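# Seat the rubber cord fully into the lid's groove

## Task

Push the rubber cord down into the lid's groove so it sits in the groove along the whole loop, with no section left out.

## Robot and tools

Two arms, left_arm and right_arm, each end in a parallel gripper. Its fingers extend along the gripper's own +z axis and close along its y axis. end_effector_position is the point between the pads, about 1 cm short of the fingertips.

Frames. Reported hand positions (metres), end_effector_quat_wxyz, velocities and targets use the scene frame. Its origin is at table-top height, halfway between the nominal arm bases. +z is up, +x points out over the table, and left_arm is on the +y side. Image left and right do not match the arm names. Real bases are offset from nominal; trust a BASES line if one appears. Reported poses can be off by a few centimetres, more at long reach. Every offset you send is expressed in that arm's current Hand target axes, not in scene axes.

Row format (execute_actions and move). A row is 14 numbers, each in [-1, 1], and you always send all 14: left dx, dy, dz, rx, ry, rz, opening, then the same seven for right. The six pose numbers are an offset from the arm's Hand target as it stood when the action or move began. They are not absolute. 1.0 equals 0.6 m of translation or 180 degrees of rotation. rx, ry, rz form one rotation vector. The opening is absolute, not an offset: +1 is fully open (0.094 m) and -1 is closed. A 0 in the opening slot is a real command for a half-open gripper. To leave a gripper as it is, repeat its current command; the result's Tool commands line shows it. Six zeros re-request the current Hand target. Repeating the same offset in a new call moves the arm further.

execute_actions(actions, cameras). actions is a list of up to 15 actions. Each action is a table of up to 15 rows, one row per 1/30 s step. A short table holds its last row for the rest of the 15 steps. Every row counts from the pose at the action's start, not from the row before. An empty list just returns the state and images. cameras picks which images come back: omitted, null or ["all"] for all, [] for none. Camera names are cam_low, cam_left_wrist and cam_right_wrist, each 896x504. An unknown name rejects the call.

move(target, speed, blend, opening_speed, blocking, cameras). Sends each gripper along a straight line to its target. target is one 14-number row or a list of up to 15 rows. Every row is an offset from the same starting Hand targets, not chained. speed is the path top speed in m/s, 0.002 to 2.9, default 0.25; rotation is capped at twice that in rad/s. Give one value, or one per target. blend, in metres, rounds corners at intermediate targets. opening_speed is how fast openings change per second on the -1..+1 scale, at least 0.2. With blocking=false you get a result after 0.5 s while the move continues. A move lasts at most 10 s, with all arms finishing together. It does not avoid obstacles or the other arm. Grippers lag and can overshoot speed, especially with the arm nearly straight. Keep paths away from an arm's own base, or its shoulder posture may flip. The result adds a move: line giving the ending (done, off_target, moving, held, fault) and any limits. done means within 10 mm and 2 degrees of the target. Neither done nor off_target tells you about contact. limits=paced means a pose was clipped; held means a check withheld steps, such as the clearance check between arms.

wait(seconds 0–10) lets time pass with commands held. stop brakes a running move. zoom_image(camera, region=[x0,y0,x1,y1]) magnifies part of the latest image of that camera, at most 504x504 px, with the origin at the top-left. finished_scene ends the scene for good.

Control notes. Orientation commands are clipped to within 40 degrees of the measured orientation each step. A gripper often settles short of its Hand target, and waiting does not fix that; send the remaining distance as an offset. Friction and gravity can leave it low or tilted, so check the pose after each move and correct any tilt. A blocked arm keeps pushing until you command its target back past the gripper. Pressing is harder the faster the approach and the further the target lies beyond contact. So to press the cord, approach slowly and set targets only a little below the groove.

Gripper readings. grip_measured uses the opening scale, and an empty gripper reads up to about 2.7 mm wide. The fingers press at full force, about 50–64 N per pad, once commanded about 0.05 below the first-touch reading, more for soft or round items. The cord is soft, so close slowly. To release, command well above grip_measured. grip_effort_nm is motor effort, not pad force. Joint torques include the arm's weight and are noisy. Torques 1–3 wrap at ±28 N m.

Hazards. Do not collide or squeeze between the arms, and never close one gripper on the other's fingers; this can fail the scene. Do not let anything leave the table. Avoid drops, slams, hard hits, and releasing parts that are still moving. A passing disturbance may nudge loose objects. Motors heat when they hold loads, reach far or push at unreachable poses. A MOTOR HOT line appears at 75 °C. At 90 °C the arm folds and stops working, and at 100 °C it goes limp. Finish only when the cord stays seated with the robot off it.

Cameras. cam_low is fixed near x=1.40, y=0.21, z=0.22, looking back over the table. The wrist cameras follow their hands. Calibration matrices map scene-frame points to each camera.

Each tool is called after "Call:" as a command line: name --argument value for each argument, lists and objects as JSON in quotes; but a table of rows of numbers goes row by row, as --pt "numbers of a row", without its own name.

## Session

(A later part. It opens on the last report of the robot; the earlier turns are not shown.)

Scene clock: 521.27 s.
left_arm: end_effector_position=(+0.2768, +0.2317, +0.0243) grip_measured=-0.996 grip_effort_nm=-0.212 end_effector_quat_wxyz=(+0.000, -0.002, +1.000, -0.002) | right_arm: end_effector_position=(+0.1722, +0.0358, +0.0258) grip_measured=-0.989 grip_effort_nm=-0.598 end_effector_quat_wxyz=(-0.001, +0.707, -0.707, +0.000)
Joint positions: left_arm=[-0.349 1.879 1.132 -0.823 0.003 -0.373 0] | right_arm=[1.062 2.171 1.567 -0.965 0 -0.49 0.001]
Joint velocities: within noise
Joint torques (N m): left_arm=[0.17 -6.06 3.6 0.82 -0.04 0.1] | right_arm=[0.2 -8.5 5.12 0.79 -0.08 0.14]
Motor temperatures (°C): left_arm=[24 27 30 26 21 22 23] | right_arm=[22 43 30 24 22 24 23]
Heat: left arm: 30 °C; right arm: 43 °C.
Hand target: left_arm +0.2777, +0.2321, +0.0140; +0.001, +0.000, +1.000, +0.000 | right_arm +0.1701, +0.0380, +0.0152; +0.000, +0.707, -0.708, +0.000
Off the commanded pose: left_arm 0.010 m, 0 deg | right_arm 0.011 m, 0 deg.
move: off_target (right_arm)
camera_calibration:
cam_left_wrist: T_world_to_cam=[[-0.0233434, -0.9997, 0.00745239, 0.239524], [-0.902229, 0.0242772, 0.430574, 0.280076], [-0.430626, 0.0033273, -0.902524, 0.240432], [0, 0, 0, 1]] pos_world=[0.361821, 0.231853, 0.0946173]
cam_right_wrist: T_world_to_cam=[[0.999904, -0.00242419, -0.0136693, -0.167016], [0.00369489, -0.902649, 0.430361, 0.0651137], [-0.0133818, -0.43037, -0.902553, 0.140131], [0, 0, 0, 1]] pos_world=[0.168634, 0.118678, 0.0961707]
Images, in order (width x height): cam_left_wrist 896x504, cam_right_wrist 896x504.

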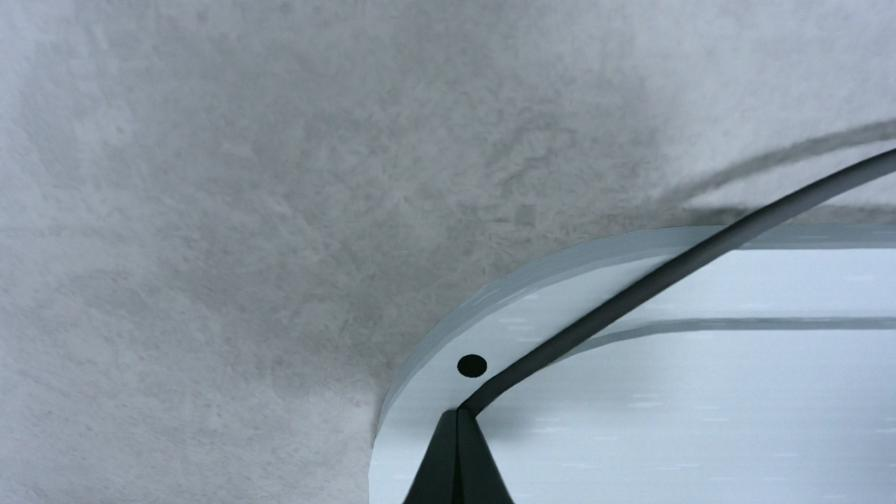

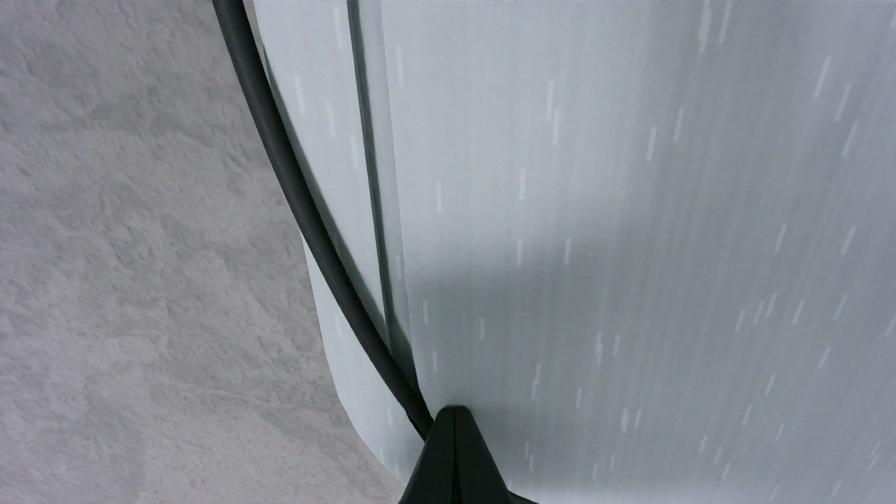

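Call:
move --pt "0 0 -0.05 0 0 0 -1 0 0 -0.05 0 0 0 -1" --pt "-0.0138 -0.0165 -0.05 0 0 0 -1 0 0.0118 -0.05 0 0 0 -1" --pt "-0.0138 -0.0165 0.002 0 0 0 -1 0 0.0118 0.002 0 0 0 -1" --cameras '["cam_left_wrist","cam_right_wrist"]' --speed 0.05

Call:
zoom_image --camera "cam_left_wrist" --region '[360, 250, 560, 504]'

Call:
zoom_image --camera "cam_right_wrist" --region '[360, 250, 560, 504]'

Scene clock: 530.23 s.
left_arm: end_effector_position=(+0.2857, +0.2230, +0.0241) grip_measured=-0.996 grip_effort_nm=-0.212 end_effector_quat_wxyz=(+0.000, +0.003, +1.000, -0.002) | right_arm: end_effector_position=(+0.1646, +0.0348, +0.0253) grip_measured=-0.989 grip_effort_nm=-0.603 end_effector_quat_wxyz=(+0.006, +0.707, -0.707, +0.002)
Joint positions: left_arm=[-0.364 1.917 1.184 -0.836 0.003 -0.377 0] | right_arm=[1.078 2.168 1.562 -0.976 0.001 -0.474 0.001]
Joint velocities: within noise
Joint torques (N m): left_arm=[-0.13 -6.35 3.54 0.88 -0.04 -0.04] | right_arm=[0.12 -9.02 3.92 1.04 -0.09 0.13]
Motor temperatures (°C): left_arm=[24 27 30 26 21 22 23] | right_arm=[22 42 29 24 22 24 23]
Heat: left arm: 30 °C; right arm: 42 °C.
Hand target: left_arm +0.2859, +0.2223, +0.0127; +0.001, +0.000, +1.000, +0.000 | right_arm +0.1630, +0.0381, +0.0140; +0.000, +0.707, -0.708, +0.000
Off the commanded pose: left_arm 0.011 m, 0 deg | right_arm 0.012 m, 1 deg.
move: off_target (left_arm, right_arm)
camera_calibration:
cam_left_wrist: T_world_to_cam=[[-0.0336912, -0.999401, 0.007866, 0.233945], [-0.902404, 0.0338023, 0.429563, 0.286334], [-0.429571, 0.00737419, -0.903003, 0.24292], [0, 0, 0, 1]] pos_world=[0.370623, 0.222335, 0.0945192]
cam_right_wrist: T_world_to_cam=[[0.999818, -0.00225948, -0.0189564, -0.159359], [0.00636425, -0.89672, 0.442553, 0.0634858], [-0.0179985, -0.442593, -0.896542, 0.140191], [0, 0, 0, 1]] pos_world=[0.161449, 0.118616, 0.0945702]
Images, in order (width x height): cam_left_wrist 896x504, cam_right_wrist 896x504.

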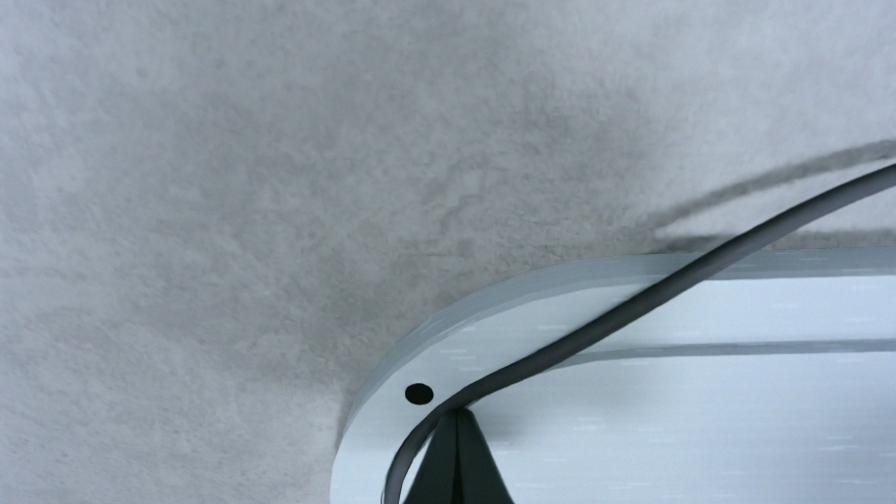

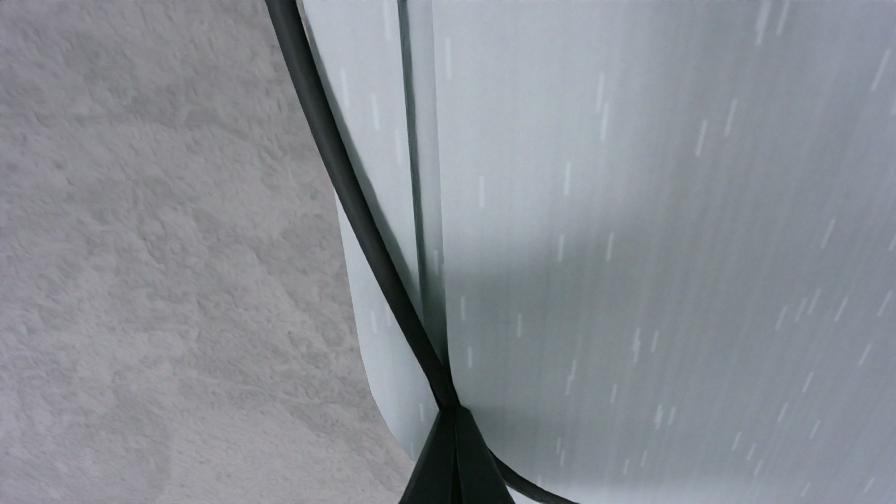

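Scaled by 1.984 from the camera's 896x504 image, which has a finer 1280x720 frame.

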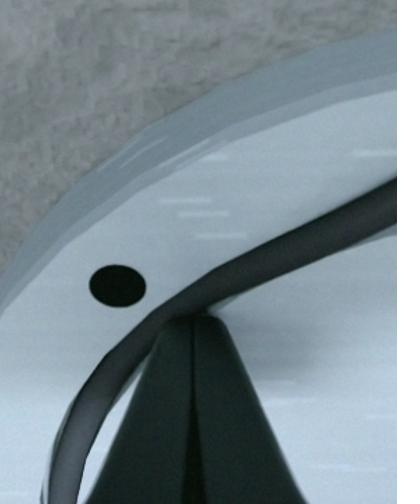

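Scaled by 1.984 from the camera's 896x504 image, which has a finer 1280x720 frame.

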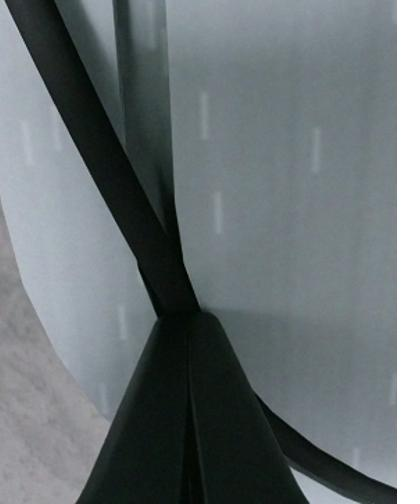

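Call:
move --pt "0 0 -0.05 0 0 0 -1 0 0 -0.05 0 0 0 -1" --pt "0 0.005 -0.05 0 0 0 -1 -0.0173 0.0042 -0.05 0 0 0 -1" --pt "0 0.005 0 0 0 0 -1 -0.0173 0.0042 0 0 0 0 -1" --pt "0 0.005 -0.05 0 0 0 -1 -0.0173 0.0042 -0.05 0 0 0 -1" --pt "-0.0143 -0.0172 -0.05 0 0 0 -1 -0.034 0.0063 -0.05 0 0 0 -1" --pt "-0.0143 -0.0172 0 0 0 0 -1 -0.034 0.0063 0.0 0 0 0 -1" --cameras '["cam_left_wrist","cam_right_wrist"]' --speed 0.05

Call:
zoom_image --camera "cam_left_wrist" --region '[360, 250, 560, 504]'

Call:
zoom_image --camera "cam_right_wrist" --region '[360, 250, 560, 504]'

Scene clock: 544.80 s.
left_arm: end_effector_position=(+0.2934, +0.2122, +0.0244) grip_measured=-0.996 grip_effort_nm=-0.212 end_effector_quat_wxyz=(-0.001, +0.004, +1.000, -0.003) | right_arm: end_effector_position=(+0.1649, +0.0581, +0.0260) grip_measured=-0.989 grip_effort_nm=-0.603 end_effector_quat_wxyz=(-0.010, +0.707, -0.707, +0.004)
Joint positions: left_arm=[-0.383 1.956 1.24 -0.854 0.006 -0.394 0] | right_arm=[1.108 2.219 1.647 -0.983 0.015 -0.445 0.001]
Joint velocities: within noise
Joint torques (N m): left_arm=[-0.25 -6.61 3.33 0.86 -0.05 -0.08] | right_arm=[0.13 -8.69 5.2 0.67 -0.2 0.13]
Motor temperatures (°C): left_arm=[23 28 30 27 21 22 23] | right_arm=[22 42 29 24 22 24 23]
Heat: left arm: 30 °C; right arm: 42 °C.
Hand target: left_arm +0.2945, +0.2120, +0.0128; +0.001, +0.000, +1.000, +0.000 | right_arm +0.1591, +0.0584, +0.0139; +0.000, +0.707, -0.707, +0.000
Off the commanded pose: left_arm 0.012 m, 1 deg | right_arm 0.013 m, 1 deg.
move: off_target (left_arm, right_arm)
camera_calibration:
cam_left_wrist: T_world_to_cam=[[-0.0359788, -0.9993, 0.0102884, 0.224035], [-0.901292, 0.0368941, 0.431638, 0.292524], [-0.431716, 0.00625697, -0.901988, 0.247435], [0, 0, 0, 1]] pos_world=[0.378532, 0.211538, 0.0946133]
cam_right_wrist: T_world_to_cam=[[0.999981, -0.00140488, 0.00592359, -0.16025], [-0.00378533, -0.905536, 0.424252, 0.0868046], [0.00476801, -0.424267, -0.905525, 0.146552], [0, 0, 0, 1]] pos_world=[0.159877, 0.140557, 0.0968283]
Images, in order (width x height): cam_left_wrist 896x504, cam_right_wrist 896x504.

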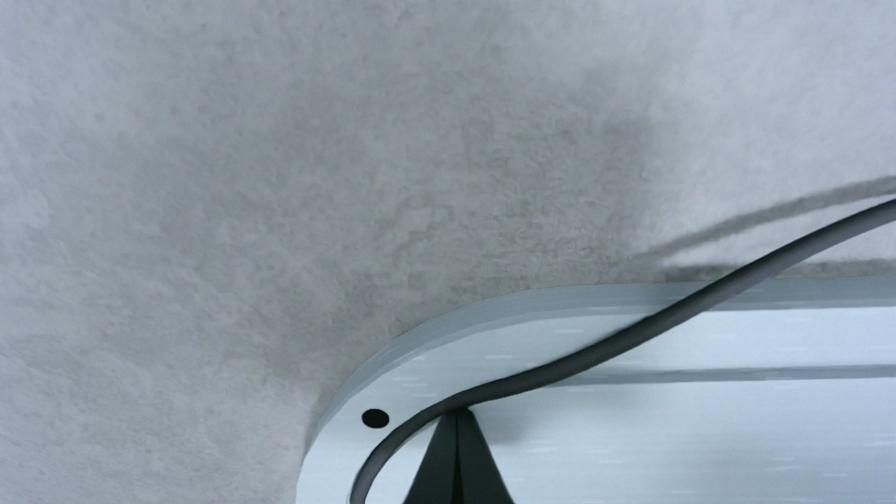

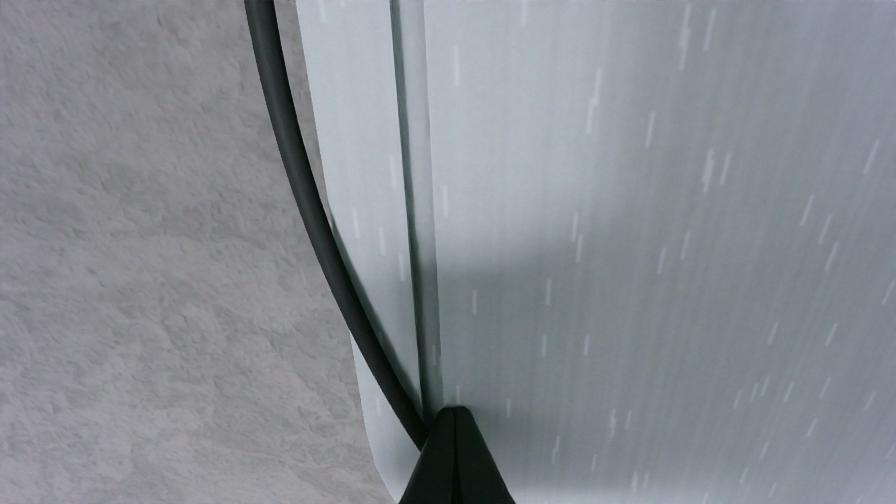

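Scaled by 1.984 from the camera's 896x504 image, which has a finer 1280x720 frame.

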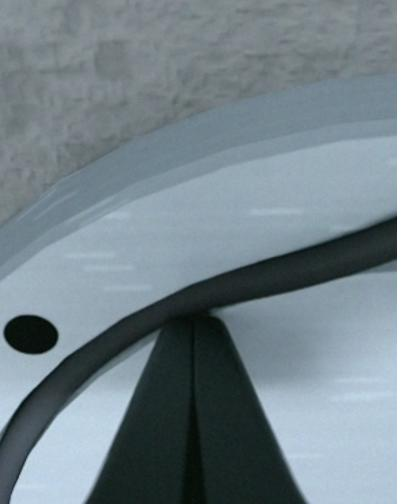

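Scaled by 1.984 from the camera's 896x504 image, which has a finer 1280x720 frame.

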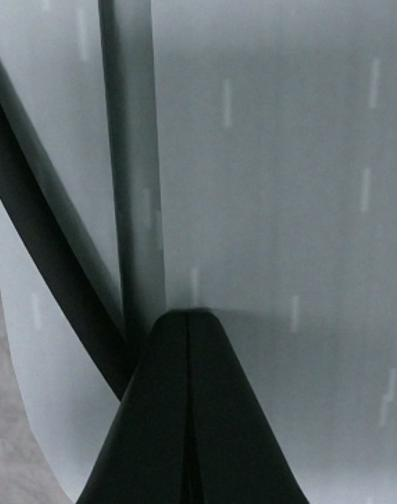

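Call:
move --pt "0 0 -0.05 0 0 0 -1 0 0 -0.05 0 0 0 -1" --pt "0.0122 0.025 -0.05 0 0 0 -1 0.008 0.008 -0.05 0 0 0 -1" --pt "0.0122 0.025 0 0 0 0 -1 0.008 0.008 0 0 0 0 -1" --pt "0.0122 0.025 -0.05 0 0 0 -1 0 0.006 -0.05 0 0 0 -1" --pt "-0.002 0.0035 -0.05 0 0 0 -1 -0.003 0.006 -0.05 0 0 0 -1" --pt "-0.002 0.0035 0 0 0 0 -1 -0.003 0.006 0.0 0 0 0 -1" --cameras '["cam_left_wrist","cam_right_wrist"]' --speed 0.05

Call:
zoom_image --camera "cam_left_wrist" --region '[330, 250, 530, 504]'

Call:
zoom_image --camera "cam_right_wrist" --region '[360, 250, 560, 504]'

Scene clock: 555.53 s.
left_arm: end_effector_position=(+0.2944, +0.2139, +0.0245) grip_measured=-0.996 grip_effort_nm=-0.203 end_effector_quat_wxyz=(-0.001, +0.004, +1.000, -0.003) | right_arm: end_effector_position=(+0.1619, +0.0605, +0.0260) grip_measured=-0.989 grip_effort_nm=-0.598 end_effector_quat_wxyz=(-0.011, +0.707, -0.708, +0.003)
Joint positions: left_arm=[-0.377 1.957 1.242 -0.855 0.007 -0.387 0] | right_arm=[1.116 2.22 1.649 -0.98 0.013 -0.435 0.001]
Joint velocities: within noise
Joint torques (N m): left_arm=[-0.21 -6.53 3.55 0.87 -0.05 -0.06] | right_arm=[0.29 -8.75 5.14 0.67 -0.18 0.12]
Motor temperatures (°C): left_arm=[23 28 31 27 21 22 23] | right_arm=[22 42 29 24 22 24 23]
Heat: left arm: 31 °C; right arm: 42 °C.
Hand target: left_arm +0.2957, +0.2141, +0.0128; +0.001, +0.000, +1.000, +0.000 | right_arm +0.1557, +0.0603, +0.0140; +0.000, +0.707, -0.708, +0.000
Off the commanded pose: left_arm 0.012 m, 1 deg | right_arm 0.014 m, 1 deg.
move: off_target (left_arm, right_arm)
camera_calibration:
cam_left_wrist: T_world_to_cam=[[-0.0366958, -0.999267, 0.0108828, 0.22598], [-0.901025, 0.0377942, 0.432118, 0.293027], [-0.432213, 0.00605124, -0.901751, 0.248065], [0, 0, 0, 1]] pos_world=[0.379534, 0.213238, 0.0946119]
cam_right_wrist: T_world_to_cam=[[0.999981, -0.00333246, 0.0051603, -0.157104], [-0.005196, -0.906954, 0.421198, 0.0892824], [0.00327652, -0.421217, -0.906954, 0.147668], [0, 0, 0, 1]] pos_world=[0.157081, 0.142652, 0.0971335]
Images, in order (width x height): cam_left_wrist 896x504, cam_right_wrist 896x504.

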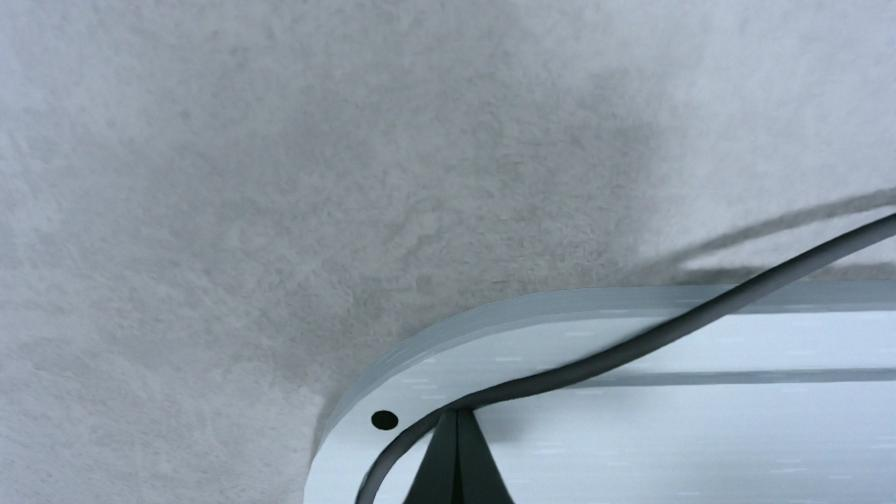

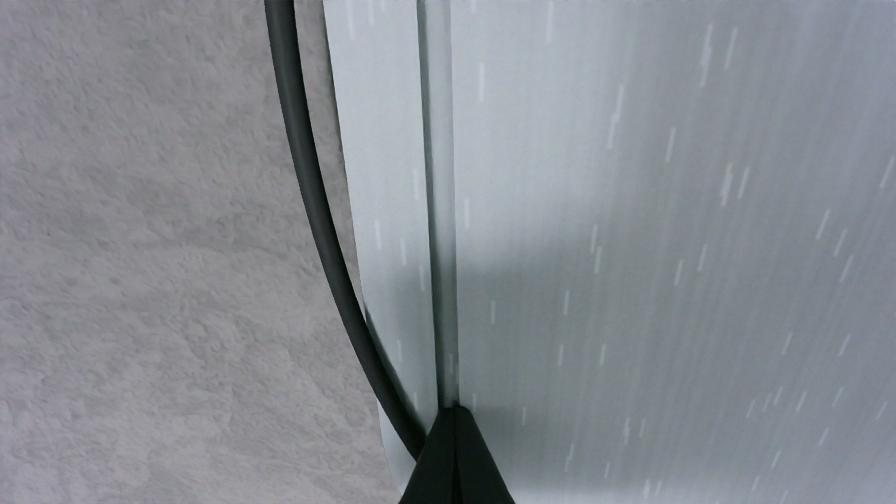

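Scaled by 1.984 from the camera's 896x504 image, which has a finer 1280x720 frame.

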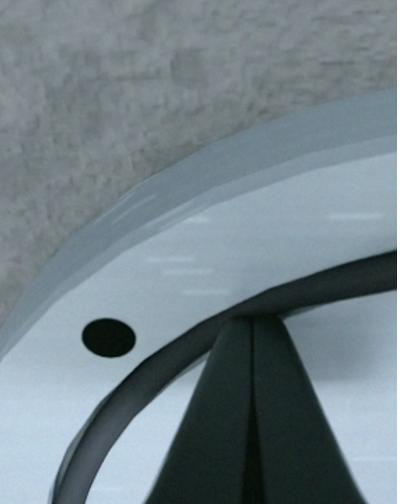

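Scaled by 1.984 from the camera's 896x504 image, which has a finer 1280x720 frame.

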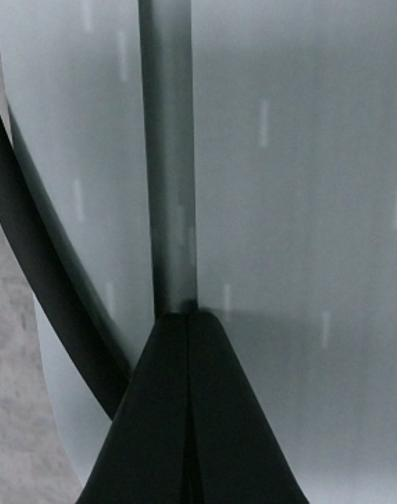

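Call:
move --pt "0 0 -0.04 0 0 0 -1 0 0 -0.04 0 0 0 -1" --pt "0.12 0 -0.12 0 0 0 -1 0.03 0.0 -0.12 0 0 0 -0.6" --cameras '["cam_left_wrist","cam_right_wrist"]' --speed 0.15

Call:
zoom_image --camera "cam_left_wrist" --region '[300, 100, 700, 400]'

Scene clock: 562.43 s.
left_arm: end_effector_position=(+0.2279, +0.2113, +0.0811) grip_measured=-0.996 grip_effort_nm=-0.212 end_effector_quat_wxyz=(-0.002, +0.004, +1.000, -0.003) | right_arm: end_effector_position=(+0.1522, +0.0383, +0.0689) grip_measured=-0.603 grip_effort_nm=0.144 end_effector_quat_wxyz=(+0.017, +0.706, -0.708, +0.011)
Joint positions: left_arm=[-0.475 1.666 1.116 -1.022 0.007 -0.486 0] | right_arm=[1.113 2.136 1.689 -1.163 0.009 -0.435 0.019]
Joint velocities: within noise
Joint torques (N m): left_arm=[-0.58 -8.96 4.08 0.34 -0.05 -0.1] | right_arm=[-0.9 -12.94 7.73 0.18 -0.17 -0.04]
Motor temperatures (°C): left_arm=[23 28 31 27 21 22 23] | right_arm=[22 43 30 24 22 24 23]
Heat: left arm: 31 °C; right arm: 43 °C.
Hand target: left_arm +0.2236, +0.2141, +0.0847; +0.001, +0.000, +1.000, +0.000 | right_arm +0.1556, +0.0423, +0.0860; +0.000, +0.707, -0.708, +0.000
Off the commanded pose: left_arm 0.006 m, 1 deg | right_arm 0.018 m, 2 deg.
move: off_target (right_arm); target 2's new opening was sent with right_arm's hand 0.018 m and 2 deg from that target
camera_calibration:
cam_left_wrist: T_world_to_cam=[[-0.0363504, -0.999289, 0.0100192, 0.220256], [-0.900172, 0.0370958, 0.433953, 0.208539], [-0.434016, 0.00675535, -0.90088, 0.270526], [0, 0, 0, 1]] pos_world=[0.31314, 0.210536, 0.151009]
cam_right_wrist: T_world_to_cam=[[0.999721, -0.00642677, -0.022718, -0.145641], [0.00493, -0.8842, 0.467082, 0.0455888], [-0.0230891, -0.467064, -0.883922, 0.181411], [0, 0, 0, 1]] pos_world=[0.149564, 0.124104, 0.13575]
Images, in order (width x height): cam_left_wrist 896x504, cam_right_wrist 896x504.

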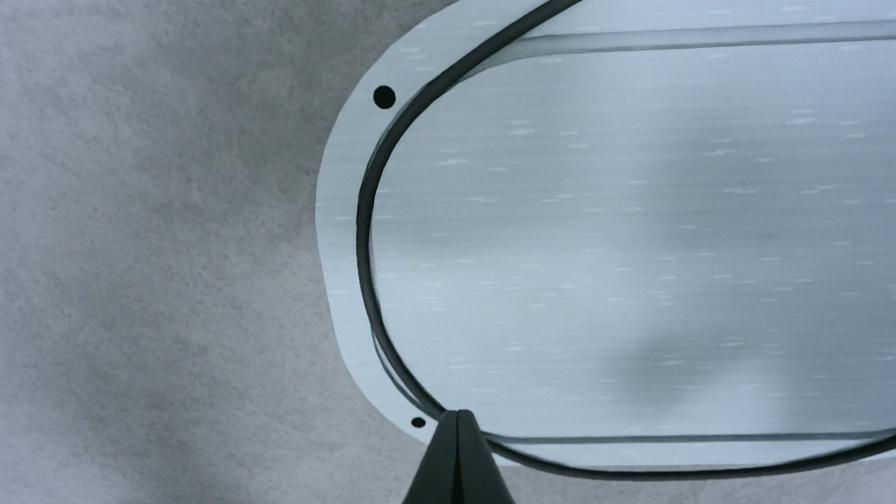

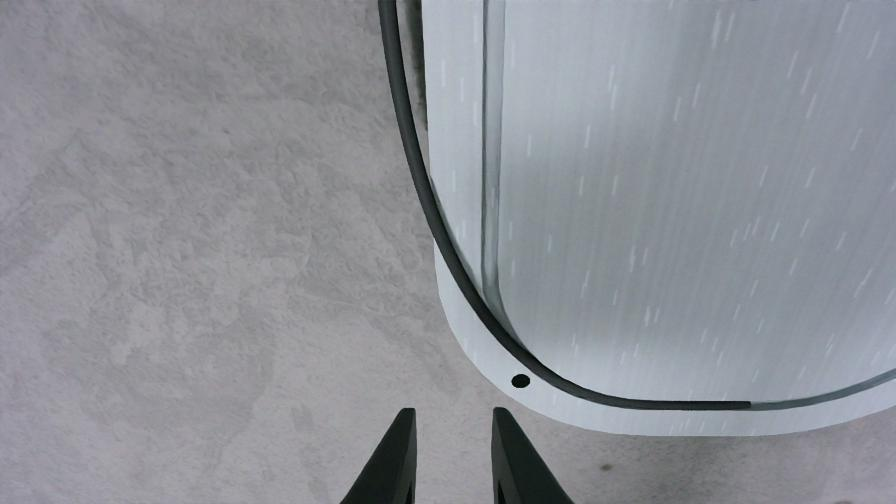

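Scaled by 1.260 from the camera's 896x504 image, which has a finer 1280x720 frame.

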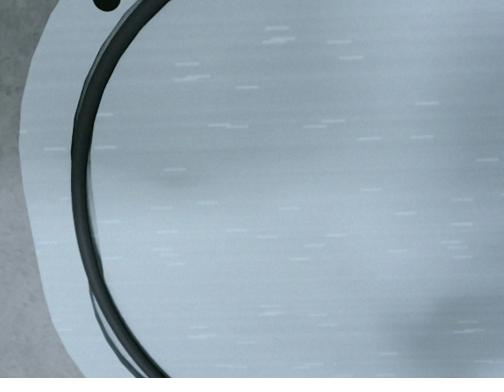

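Call:
move --pt "-0.0223 0.048 0.04 0 0 0 -0.94 0.034 -0.035 0.03 0 0 -0.222 -0.8" --pt "-0.0223 0.048 0.118 0 0 0 -0.94 0.034 -0.035 0.068 0 0 -0.222 -0.8" --cameras '["cam_left_wrist","cam_right_wrist"]' --speed 0.1

Call:
zoom_image --camera "cam_left_wrist" --region '[330, 250, 530, 504]'

Call:
zoom_image --camera "cam_right_wrist" --region '[360, 250, 560, 504]'

Scene clock: 592.93 s.
left_arm: end_effector_position=(+0.2306, +0.2419, +0.0230) grip_measured=-0.942 grip_effort_nm=0.066 end_effector_quat_wxyz=(-0.011, -0.002, +1.000, -0.001) | right_arm: end_effector_position=(+0.1738, +0.0208, +0.0411) grip_measured=-0.797 grip_effort_nm=-0.120 end_effector_quat_wxyz=(+0.010, +0.905, -0.425, +0.004)
Joint positions: left_arm=[-0.37 1.74 0.947 -0.798 0.01 -0.393 0.003] | right_arm=[1.045 2.125 1.559 -1.024 0.009 -1.2 0.01]
Joint velocities: within noise
Joint torques (N m): left_arm=[0.53 -5.15 3.6 0.98 -0.08 0.17] | right_arm=[-1.02 -11.23 5.56 0.46 -0.16 -0.07]
Motor temperatures (°C): left_arm=[23 30 31 26 21 22 23] | right_arm=[22 50 32 23 22 24 23]
Heat: left arm: 31 °C; right arm: 50 °C.
Hand target: left_arm +0.2372, +0.2429, +0.0139; +0.001, +0.000, +1.000, +0.000 | right_arm +0.1765, +0.0219, +0.0452; +0.000, +0.906, -0.423, +0.000
Off the commanded pose: left_arm 0.011 m, 1 deg | right_arm 0.005 m, 1 deg.
move: off_target (left_arm)
camera_calibration:
cam_left_wrist: T_world_to_cam=[[-0.0238589, -0.999695, 0.0064055, 0.248855], [-0.892499, 0.0241865, 0.4504, 0.236086], [-0.450418, 0.00502915, -0.892804, 0.223232], [0, 0, 0, 1]] pos_world=[0.317191, 0.241947, 0.091375]
cam_right_wrist: T_world_to_cam=[[0.770895, 0.636269, -0.0297178, -0.141313], [0.579918, -0.681793, 0.445929, -0.0602823], [0.263469, -0.360998, -0.894575, 0.0975999], [0, 0, 0, 1]] pos_world=[0.118181, 0.0840461, 0.109993]
Images, in order (width x height): cam_left_wrist 896x504, cam_right_wrist 896x504.

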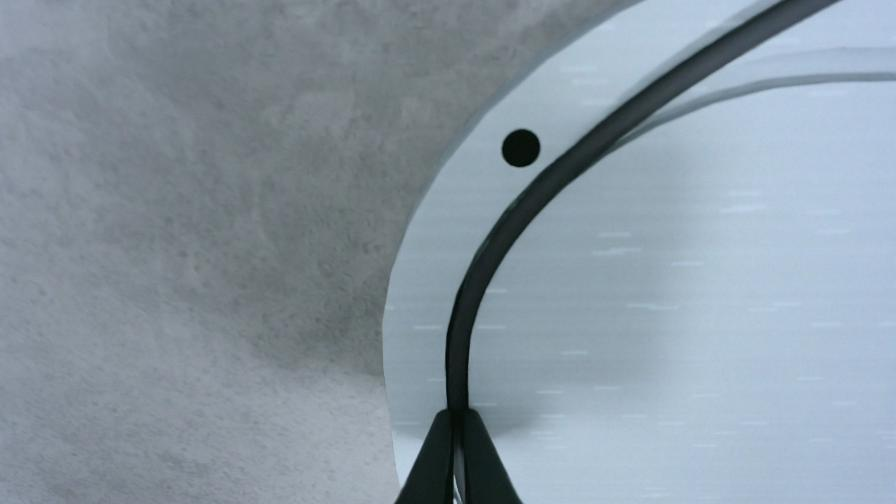

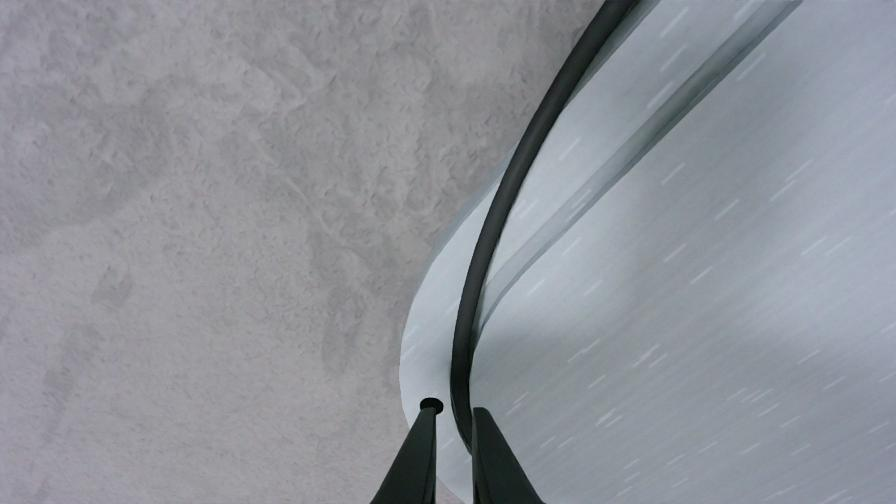

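Scaled by 1.984 from the camera's 896x504 image, which has a finer 1280x720 frame.

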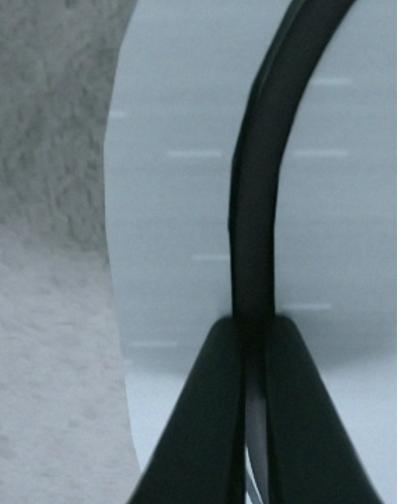

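Scaled by 1.984 from the camera's 896x504 image, which has a finer 1280x720 frame.

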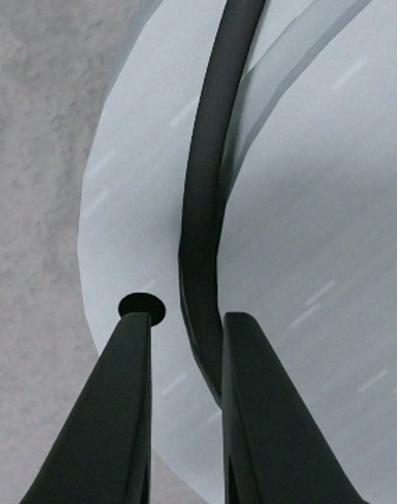

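Call:
move --pt "0 0 0 0 0 0 -0.94 0 0.001 0 0 0 0 -0.94" --pt "0 0 0 0 0 0 -0.94 0 0.001 0.052 0 0 0 -0.94" --cameras '["cam_right_wrist"]' --speed 0.06

Call:
zoom_image --camera "cam_right_wrist" --region '[360, 250, 560, 504]'

Scene clock: 598.27 s.
left_arm: end_effector_position=(+0.2306, +0.2419, +0.0230) grip_measured=-0.942 grip_effort_nm=0.061 end_effector_quat_wxyz=(-0.011, -0.002, +1.000, -0.001) | right_arm: end_effector_position=(+0.1742, +0.0216, +0.0258) grip_measured=-0.938 grip_effort_nm=-0.115 end_effector_quat_wxyz=(-0.001, +0.905, -0.425, +0.004)
Joint positions: left_arm=[-0.37 1.74 0.947 -0.798 0.01 -0.393 0.003] | right_arm=[1.045 2.129 1.5 -0.939 0.009 -1.201 0.003]
Joint velocities: within noise
Joint torques (N m): left_arm=[0.39 -4.89 3.58 0.97 -0.12 0.15] | right_arm=[-1.02 -7.77 4.74 0.8 -0.14 -0.05]
Motor temperatures (°C): left_arm=[23 30 31 26 21 22 23] | right_arm=[22 49 31 23 22 24 23]
Heat: left arm: 31 °C; right arm: 49 °C.
Hand target: left_arm +0.2372, +0.2429, +0.0139; +0.001, +0.000, +1.000, +0.000 | right_arm +0.1760, +0.0214, +0.0140; +0.000, +0.906, -0.423, +0.000
Off the commanded pose: left_arm 0.011 m, 1 deg | right_arm 0.012 m, 1 deg.
move: off_target (left_arm, right_arm)
camera_calibration:
cam_right_wrist: T_world_to_cam=[[0.770607, 0.63725, -0.00880556, -0.143039], [0.575636, -0.690037, 0.43874, -0.0520746], [0.273511, -0.343165, -0.898571, 0.082088], [0, 0, 0, 1]] pos_world=[0.117751, 0.0833877, 0.0953495]
Images, in order (width x height): cam_right_wrist 896x504.

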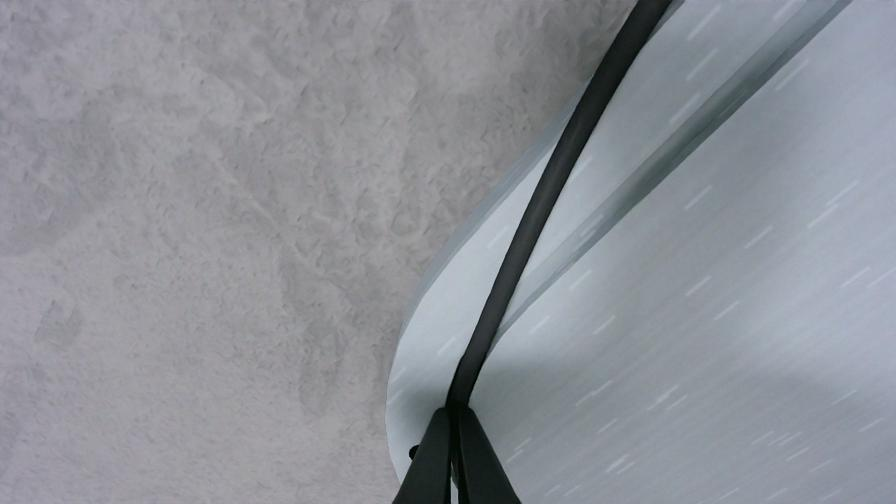

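Scaled by 1.984 from the camera's 896x504 image, which has a finer 1280x720 frame.

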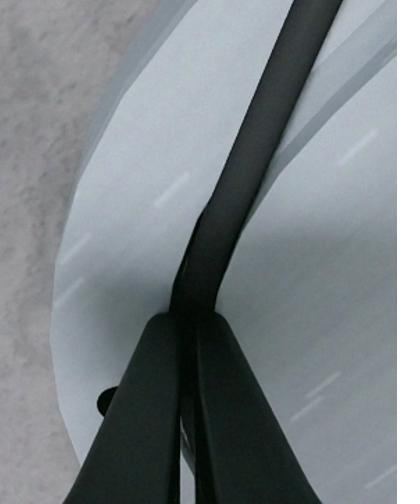

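Call:
move --target '[0,0,0,0,0,0,-0.94,-0.018,-0.0033,0,0,0,0.055,-0.94]' --cameras '["cam_right_wrist"]' --speed 0.04

Call:
zoom_image --camera "cam_right_wrist" --region '[360, 250, 560, 504]'

Scene clock: 609.47 s.
left_arm: end_effector_position=(+0.2306, +0.2419, +0.0230) grip_measured=-0.942 grip_effort_nm=0.076 end_effector_quat_wxyz=(-0.011, -0.002, +1.000, -0.001) | right_arm: end_effector_position=(+0.1728, +0.0228, +0.0255) grip_measured=-0.938 grip_effort_nm=-0.115 end_effector_quat_wxyz=(+0.001, +0.865, -0.501, +0.004)
Joint positions: left_arm=[-0.37 1.74 0.947 -0.798 0.01 -0.393 0.003] | right_arm=[1.049 2.135 1.509 -0.947 0.008 -1.024 0.003]
Joint velocities: within noise
Joint torques (N m): left_arm=[0.47 -4.74 3.38 0.98 -0.07 0.14] | right_arm=[0.54 -6.78 6.69 0.76 -0.16 0.12]
Motor temperatures (°C): left_arm=[23 29 30 27 21 22 23] | right_arm=[22 46 31 24 22 24 23]
Heat: left arm: 30 °C; right arm: 46 °C.
Hand target: left_arm +0.2372, +0.2429, +0.0139; +0.001, +0.000, +1.000, +0.000 | right_arm +0.1707, +0.0311, +0.0140; +0.000, +0.866, -0.500, +0.000
Off the commanded pose: left_arm 0.011 m, 1 deg | right_arm 0.014 m, 1 deg.
move: off_target (left_arm, right_arm)
camera_calibration:
cam_right_wrist: T_world_to_cam=[[0.868295, 0.495897, -0.0122531, -0.156279], [0.45013, -0.777299, 0.439533, -0.0267006], [0.208439, -0.38716, -0.898143, 0.0947915], [0, 0, 0, 1]] pos_world=[0.127956, 0.0934432, 0.0949572]
Images, in order (width x height): cam_right_wrist 896x504.

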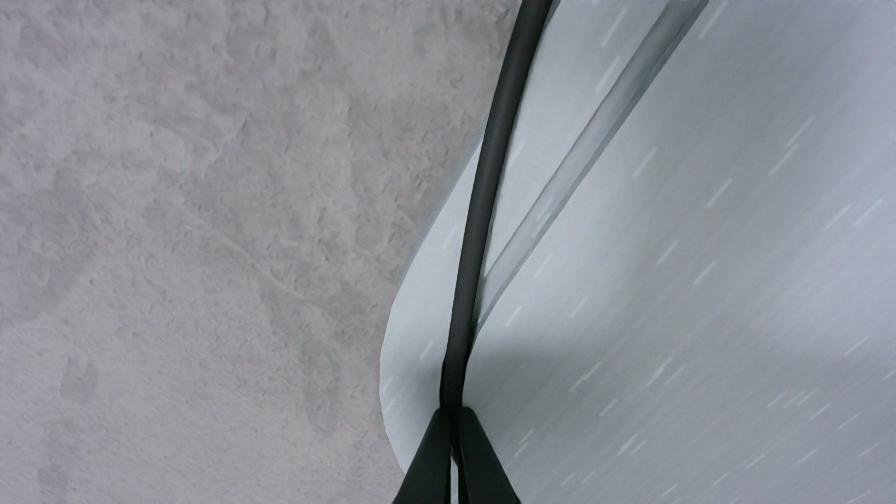

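Scaled by 1.984 from the camera's 896x504 image, which has a finer 1280x720 frame.

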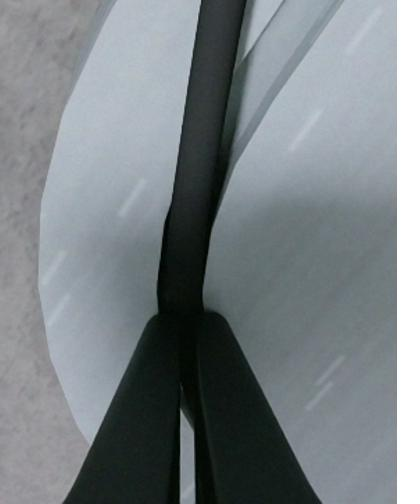

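Call:
move --target '[0,0,0,0,0,0,-0.94,-0.011,-0.004,-0.0067,0,0,0.02,-0.94]' --cameras '["cam_right_wrist"]' --speed 0.06

Call:
zoom_image --camera "cam_right_wrist" --region '[360, 250, 560, 504]'

Scene clock: 614.93 s.
left_arm: end_effector_position=(+0.2306, +0.2419, +0.0230) grip_measured=-0.942 grip_effort_nm=0.071 end_effector_quat_wxyz=(-0.011, -0.002, +1.000, -0.001) | right_arm: end_effector_position=(+0.1723, +0.0236, +0.0256) grip_measured=-0.938 grip_effort_nm=-0.115 end_effector_quat_wxyz=(+0.011, +0.848, -0.530, +0.009)
Joint positions: left_arm=[-0.37 1.74 0.947 -0.798 0.01 -0.393 0.003] | right_arm=[1.055 2.155 1.541 -0.98 0.017 -0.951 0.003]
Joint velocities: within noise
Joint torques (N m): left_arm=[0.62 -4.77 3.54 0.96 -0.07 0.13] | right_arm=[0.96 -7.5 7.24 0.79 -0.27 0.13]
Motor temperatures (°C): left_arm=[23 29 30 27 21 22 23] | right_arm=[22 45 31 24 22 24 23]
Heat: left arm: 30 °C; right arm: 45 °C.
Hand target: left_arm +0.2372, +0.2429, +0.0139; +0.001, +0.000, +1.000, +0.000 | right_arm +0.1695, +0.0380, +0.0180; +0.000, +0.850, -0.527, +0.000
Off the commanded pose: left_arm 0.011 m, 1 deg | right_arm 0.017 m, 2 deg.
move: off_target (left_arm, right_arm)
camera_calibration:
cam_right_wrist: T_world_to_cam=[[0.899709, 0.435847, -0.0236822, -0.159959], [0.397484, -0.795684, 0.457049, -0.0168385], [0.18036, -0.420624, -0.889126, 0.100725], [0, 0, 0, 1]] pos_world=[0.132443, 0.0986872, 0.093465]
Images, in order (width x height): cam_right_wrist 896x504.

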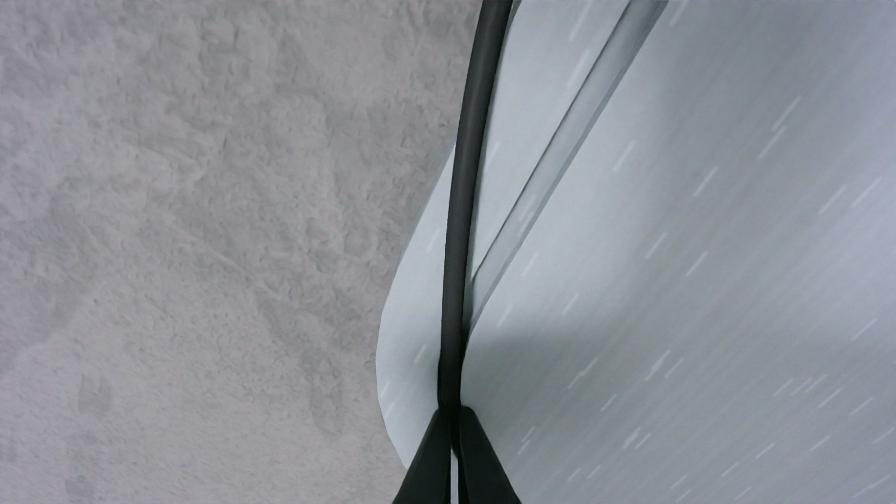

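Scaled by 1.984 from the camera's 896x504 image, which has a finer 1280x720 frame.

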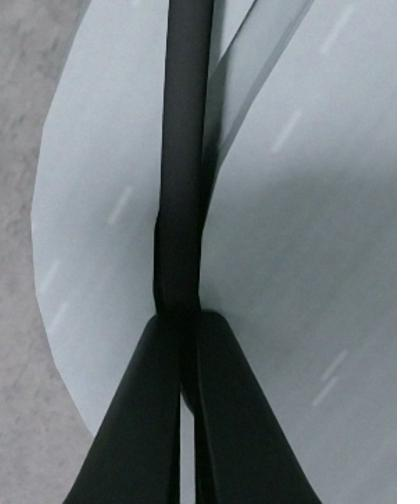

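Call:
move --pt "0 0 -0.06 0 0 0 -0.94 0 0 -0.05 0 0 0 -0.94" --pt "0.162 -0.155 -0.06 0 0 -0.389 -0.5 0.032 0.011 -0.05 0 0 0.647 -1" --cameras '["cam_left_wrist","cam_right_wrist"]' --speed '[0.1,0.4]'

Scene clock: 650.13 s.
left_arm: end_effector_position=(+0.1882, +0.1930, +0.0446) grip_measured=-0.942 grip_effort_nm=0.071 end_effector_quat_wxyz=(-0.008, -0.294, +0.956, +0.002) | right_arm: end_effector_position=(+0.1674, +0.0234, +0.0342) grip_measured=-0.938 grip_effort_nm=-0.110 end_effector_quat_wxyz=(-0.014, -0.402, +0.915, -0.014)
Joint positions: left_arm=[-0.607 1.644 0.935 -0.875 0.01 -1.223 0.003] | right_arm=[1.06 2.149 1.567 -1.029 0.005 0.25 0.003]
Joint velocities: within noise
Joint torques (N m): left_arm=[0.06 -6.05 5.09 0.37 -0.04 0.08] | right_arm=[-0.98 -13.53 5.68 0.39 -0.09 0.22]
Motor temperatures (°C): left_arm=[23 29 30 27 21 22 23] | right_arm=[22 40 31 24 22 24 23]
Heat: left arm: 30 °C; right arm: 40 °C.
Hand target: left_arm +0.1880, +0.1926, +0.0446; -0.008, -0.292, +0.956, +0.002 (not the last commanded pose) | right_arm +0.1710, +0.0257, +0.0479; +0.000, -0.389, +0.921, +0.000 (not the last commanded pose)
Tool commands: left_gripper/opening=-0.94 right_gripper/opening=-0.94
Off the commanded pose: left_arm 0.065 m, 36 deg | right_arm 0.016 m, 48 deg.
move: held (left_arm; a check stopped the path), off_target (right_arm; braked when a check withheld steps of left_arm); path passed 1 of 2 targets; target 2's new opening was not sent; limits=held
pose unreachable (left arm): on one or more control steps of this call, first in action 0 (counted from 0), this arm could not follow its commanded pose, so it was not sent that pose on those steps. It may still have moved: this result reports where it is.
cause: moving toward the commanded pose would bring a part of the arm too close to another arm (this arm's wrist (the part past joint 4) and the right arm's wrist (the part past joint 4)).
camera_calibration:
cam_left_wrist: T_world_to_cam=[[0.538548, -0.842585, -0.00409181, 0.0631892], [-0.754398, -0.484334, 0.443063, 0.262143], [-0.3753, -0.235524, -0.896481, 0.256095], [0, 0, 0, 1]] pos_world=[0.259842, 0.240524, 0.113697]
cam_right_wrist: T_world_to_cam=[[0.735338, -0.677701, 0.0000593459, -0.102451], [-0.599752, -0.650719, 0.465686, 0.144302], [-0.315557, -0.342472, -0.88495, 0.190168], [0, 0, 0, 1]] pos_world=[0.22189, 0.0895961, 0.101096]
Images, in order (width x height): cam_left_wrist 896x504, cam_right_wrist 896x504.

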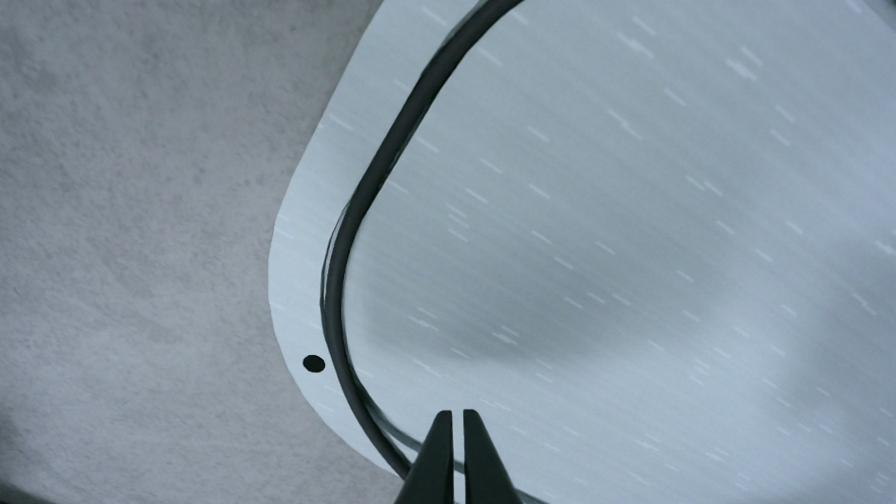

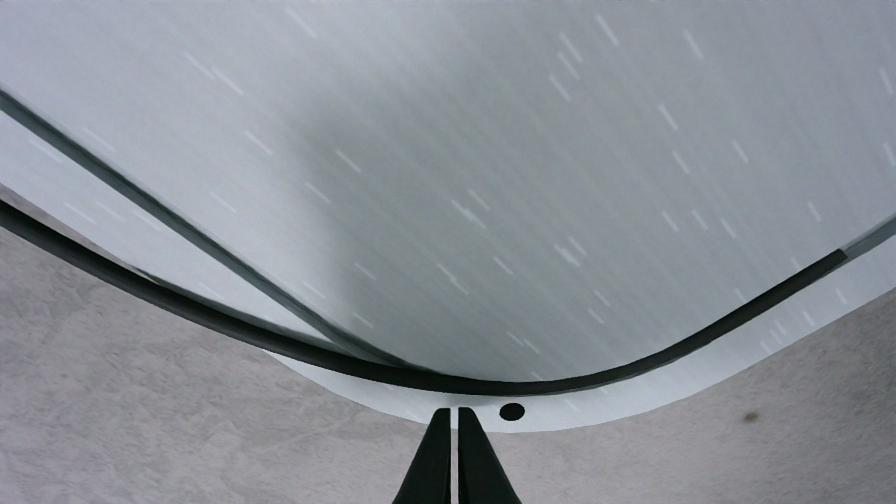

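Call:
move --pt "-0.107 0.249 -0.167 0 0 0.189 -0.5 0 0 -0.03 0 0 0 -0.5" --pt "-0.107 0.249 -0.167 0 0 0.189 -0.5 -0.090 0.132 -0.037 0 0 -0.2456 -0.45" --cameras '["cam_right_wrist"]' --speed '[0.25,0.3]'

Scene clock: 663.33 s.
left_arm: end_effector_position=(+0.1541, +0.3522, +0.1355) grip_measured=-0.502 grip_effort_nm=0.076 end_effector_quat_wxyz=(-0.024, -0.002, +1.000, +0.002) | right_arm: end_effector_position=(+0.1548, +0.1171, +0.0719) grip_measured=-0.453 grip_effort_nm=0.144 end_effector_quat_wxyz=(-0.004, +0.702, -0.712, +0.001)
Joint positions: left_arm=[0.041 1.248 0.967 -1.338 -0.004 0.019 0.023] | right_arm=[1.178 2.419 2.177 -1.322 0.005 -0.36 0.026]
Joint velocities: within noise
Joint torques (N m): left_arm=[0.4 -4.16 7.9 0.2 0.11 0.2] | right_arm=[0.13 -10.71 8.21 0.3 -0.12 -0.07]
Motor temperatures (°C): left_arm=[23 28 31 26 21 22 23] | right_arm=[22 42 31 24 22 24 23]
Heat: left arm: 31 °C; right arm: 42 °C.
Hand target: left_arm +0.1596, +0.3525, +0.1452; -0.008, +0.001, +1.000, -0.001 | right_arm +0.1519, +0.1196, +0.0702; +0.000, +0.707, -0.707, +0.000
Off the commanded pose: left_arm 0.011 m, 2 deg | right_arm 0.004 m, 1 deg.
move: off_target (left_arm)
camera_calibration:
cam_right_wrist: T_world_to_cam=[[0.999835, -0.0165196, -0.00753976, -0.147531], [-0.0117086, -0.903855, 0.427678, 0.121447], [-0.0138799, -0.427519, -0.9039, 0.216297], [0, 0, 0, 1]] pos_world=[0.15193, 0.199805, 0.142458]
Images, in order (width x height): cam_right_wrist 896x504.

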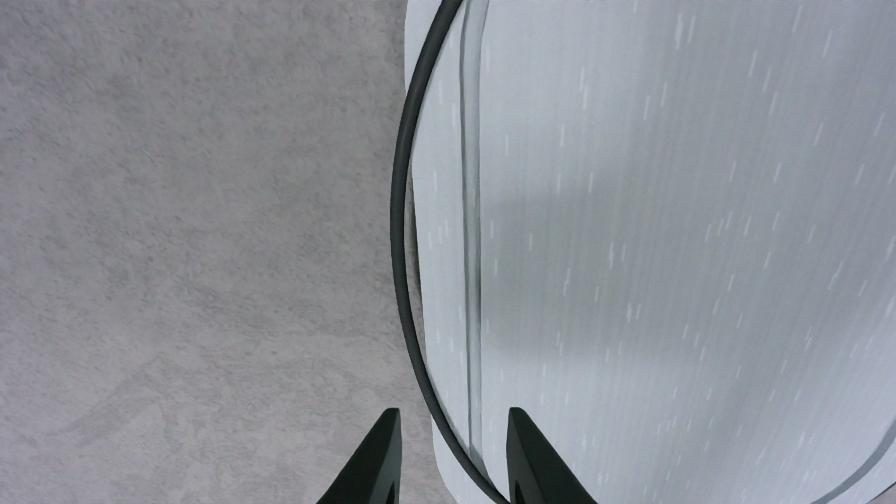

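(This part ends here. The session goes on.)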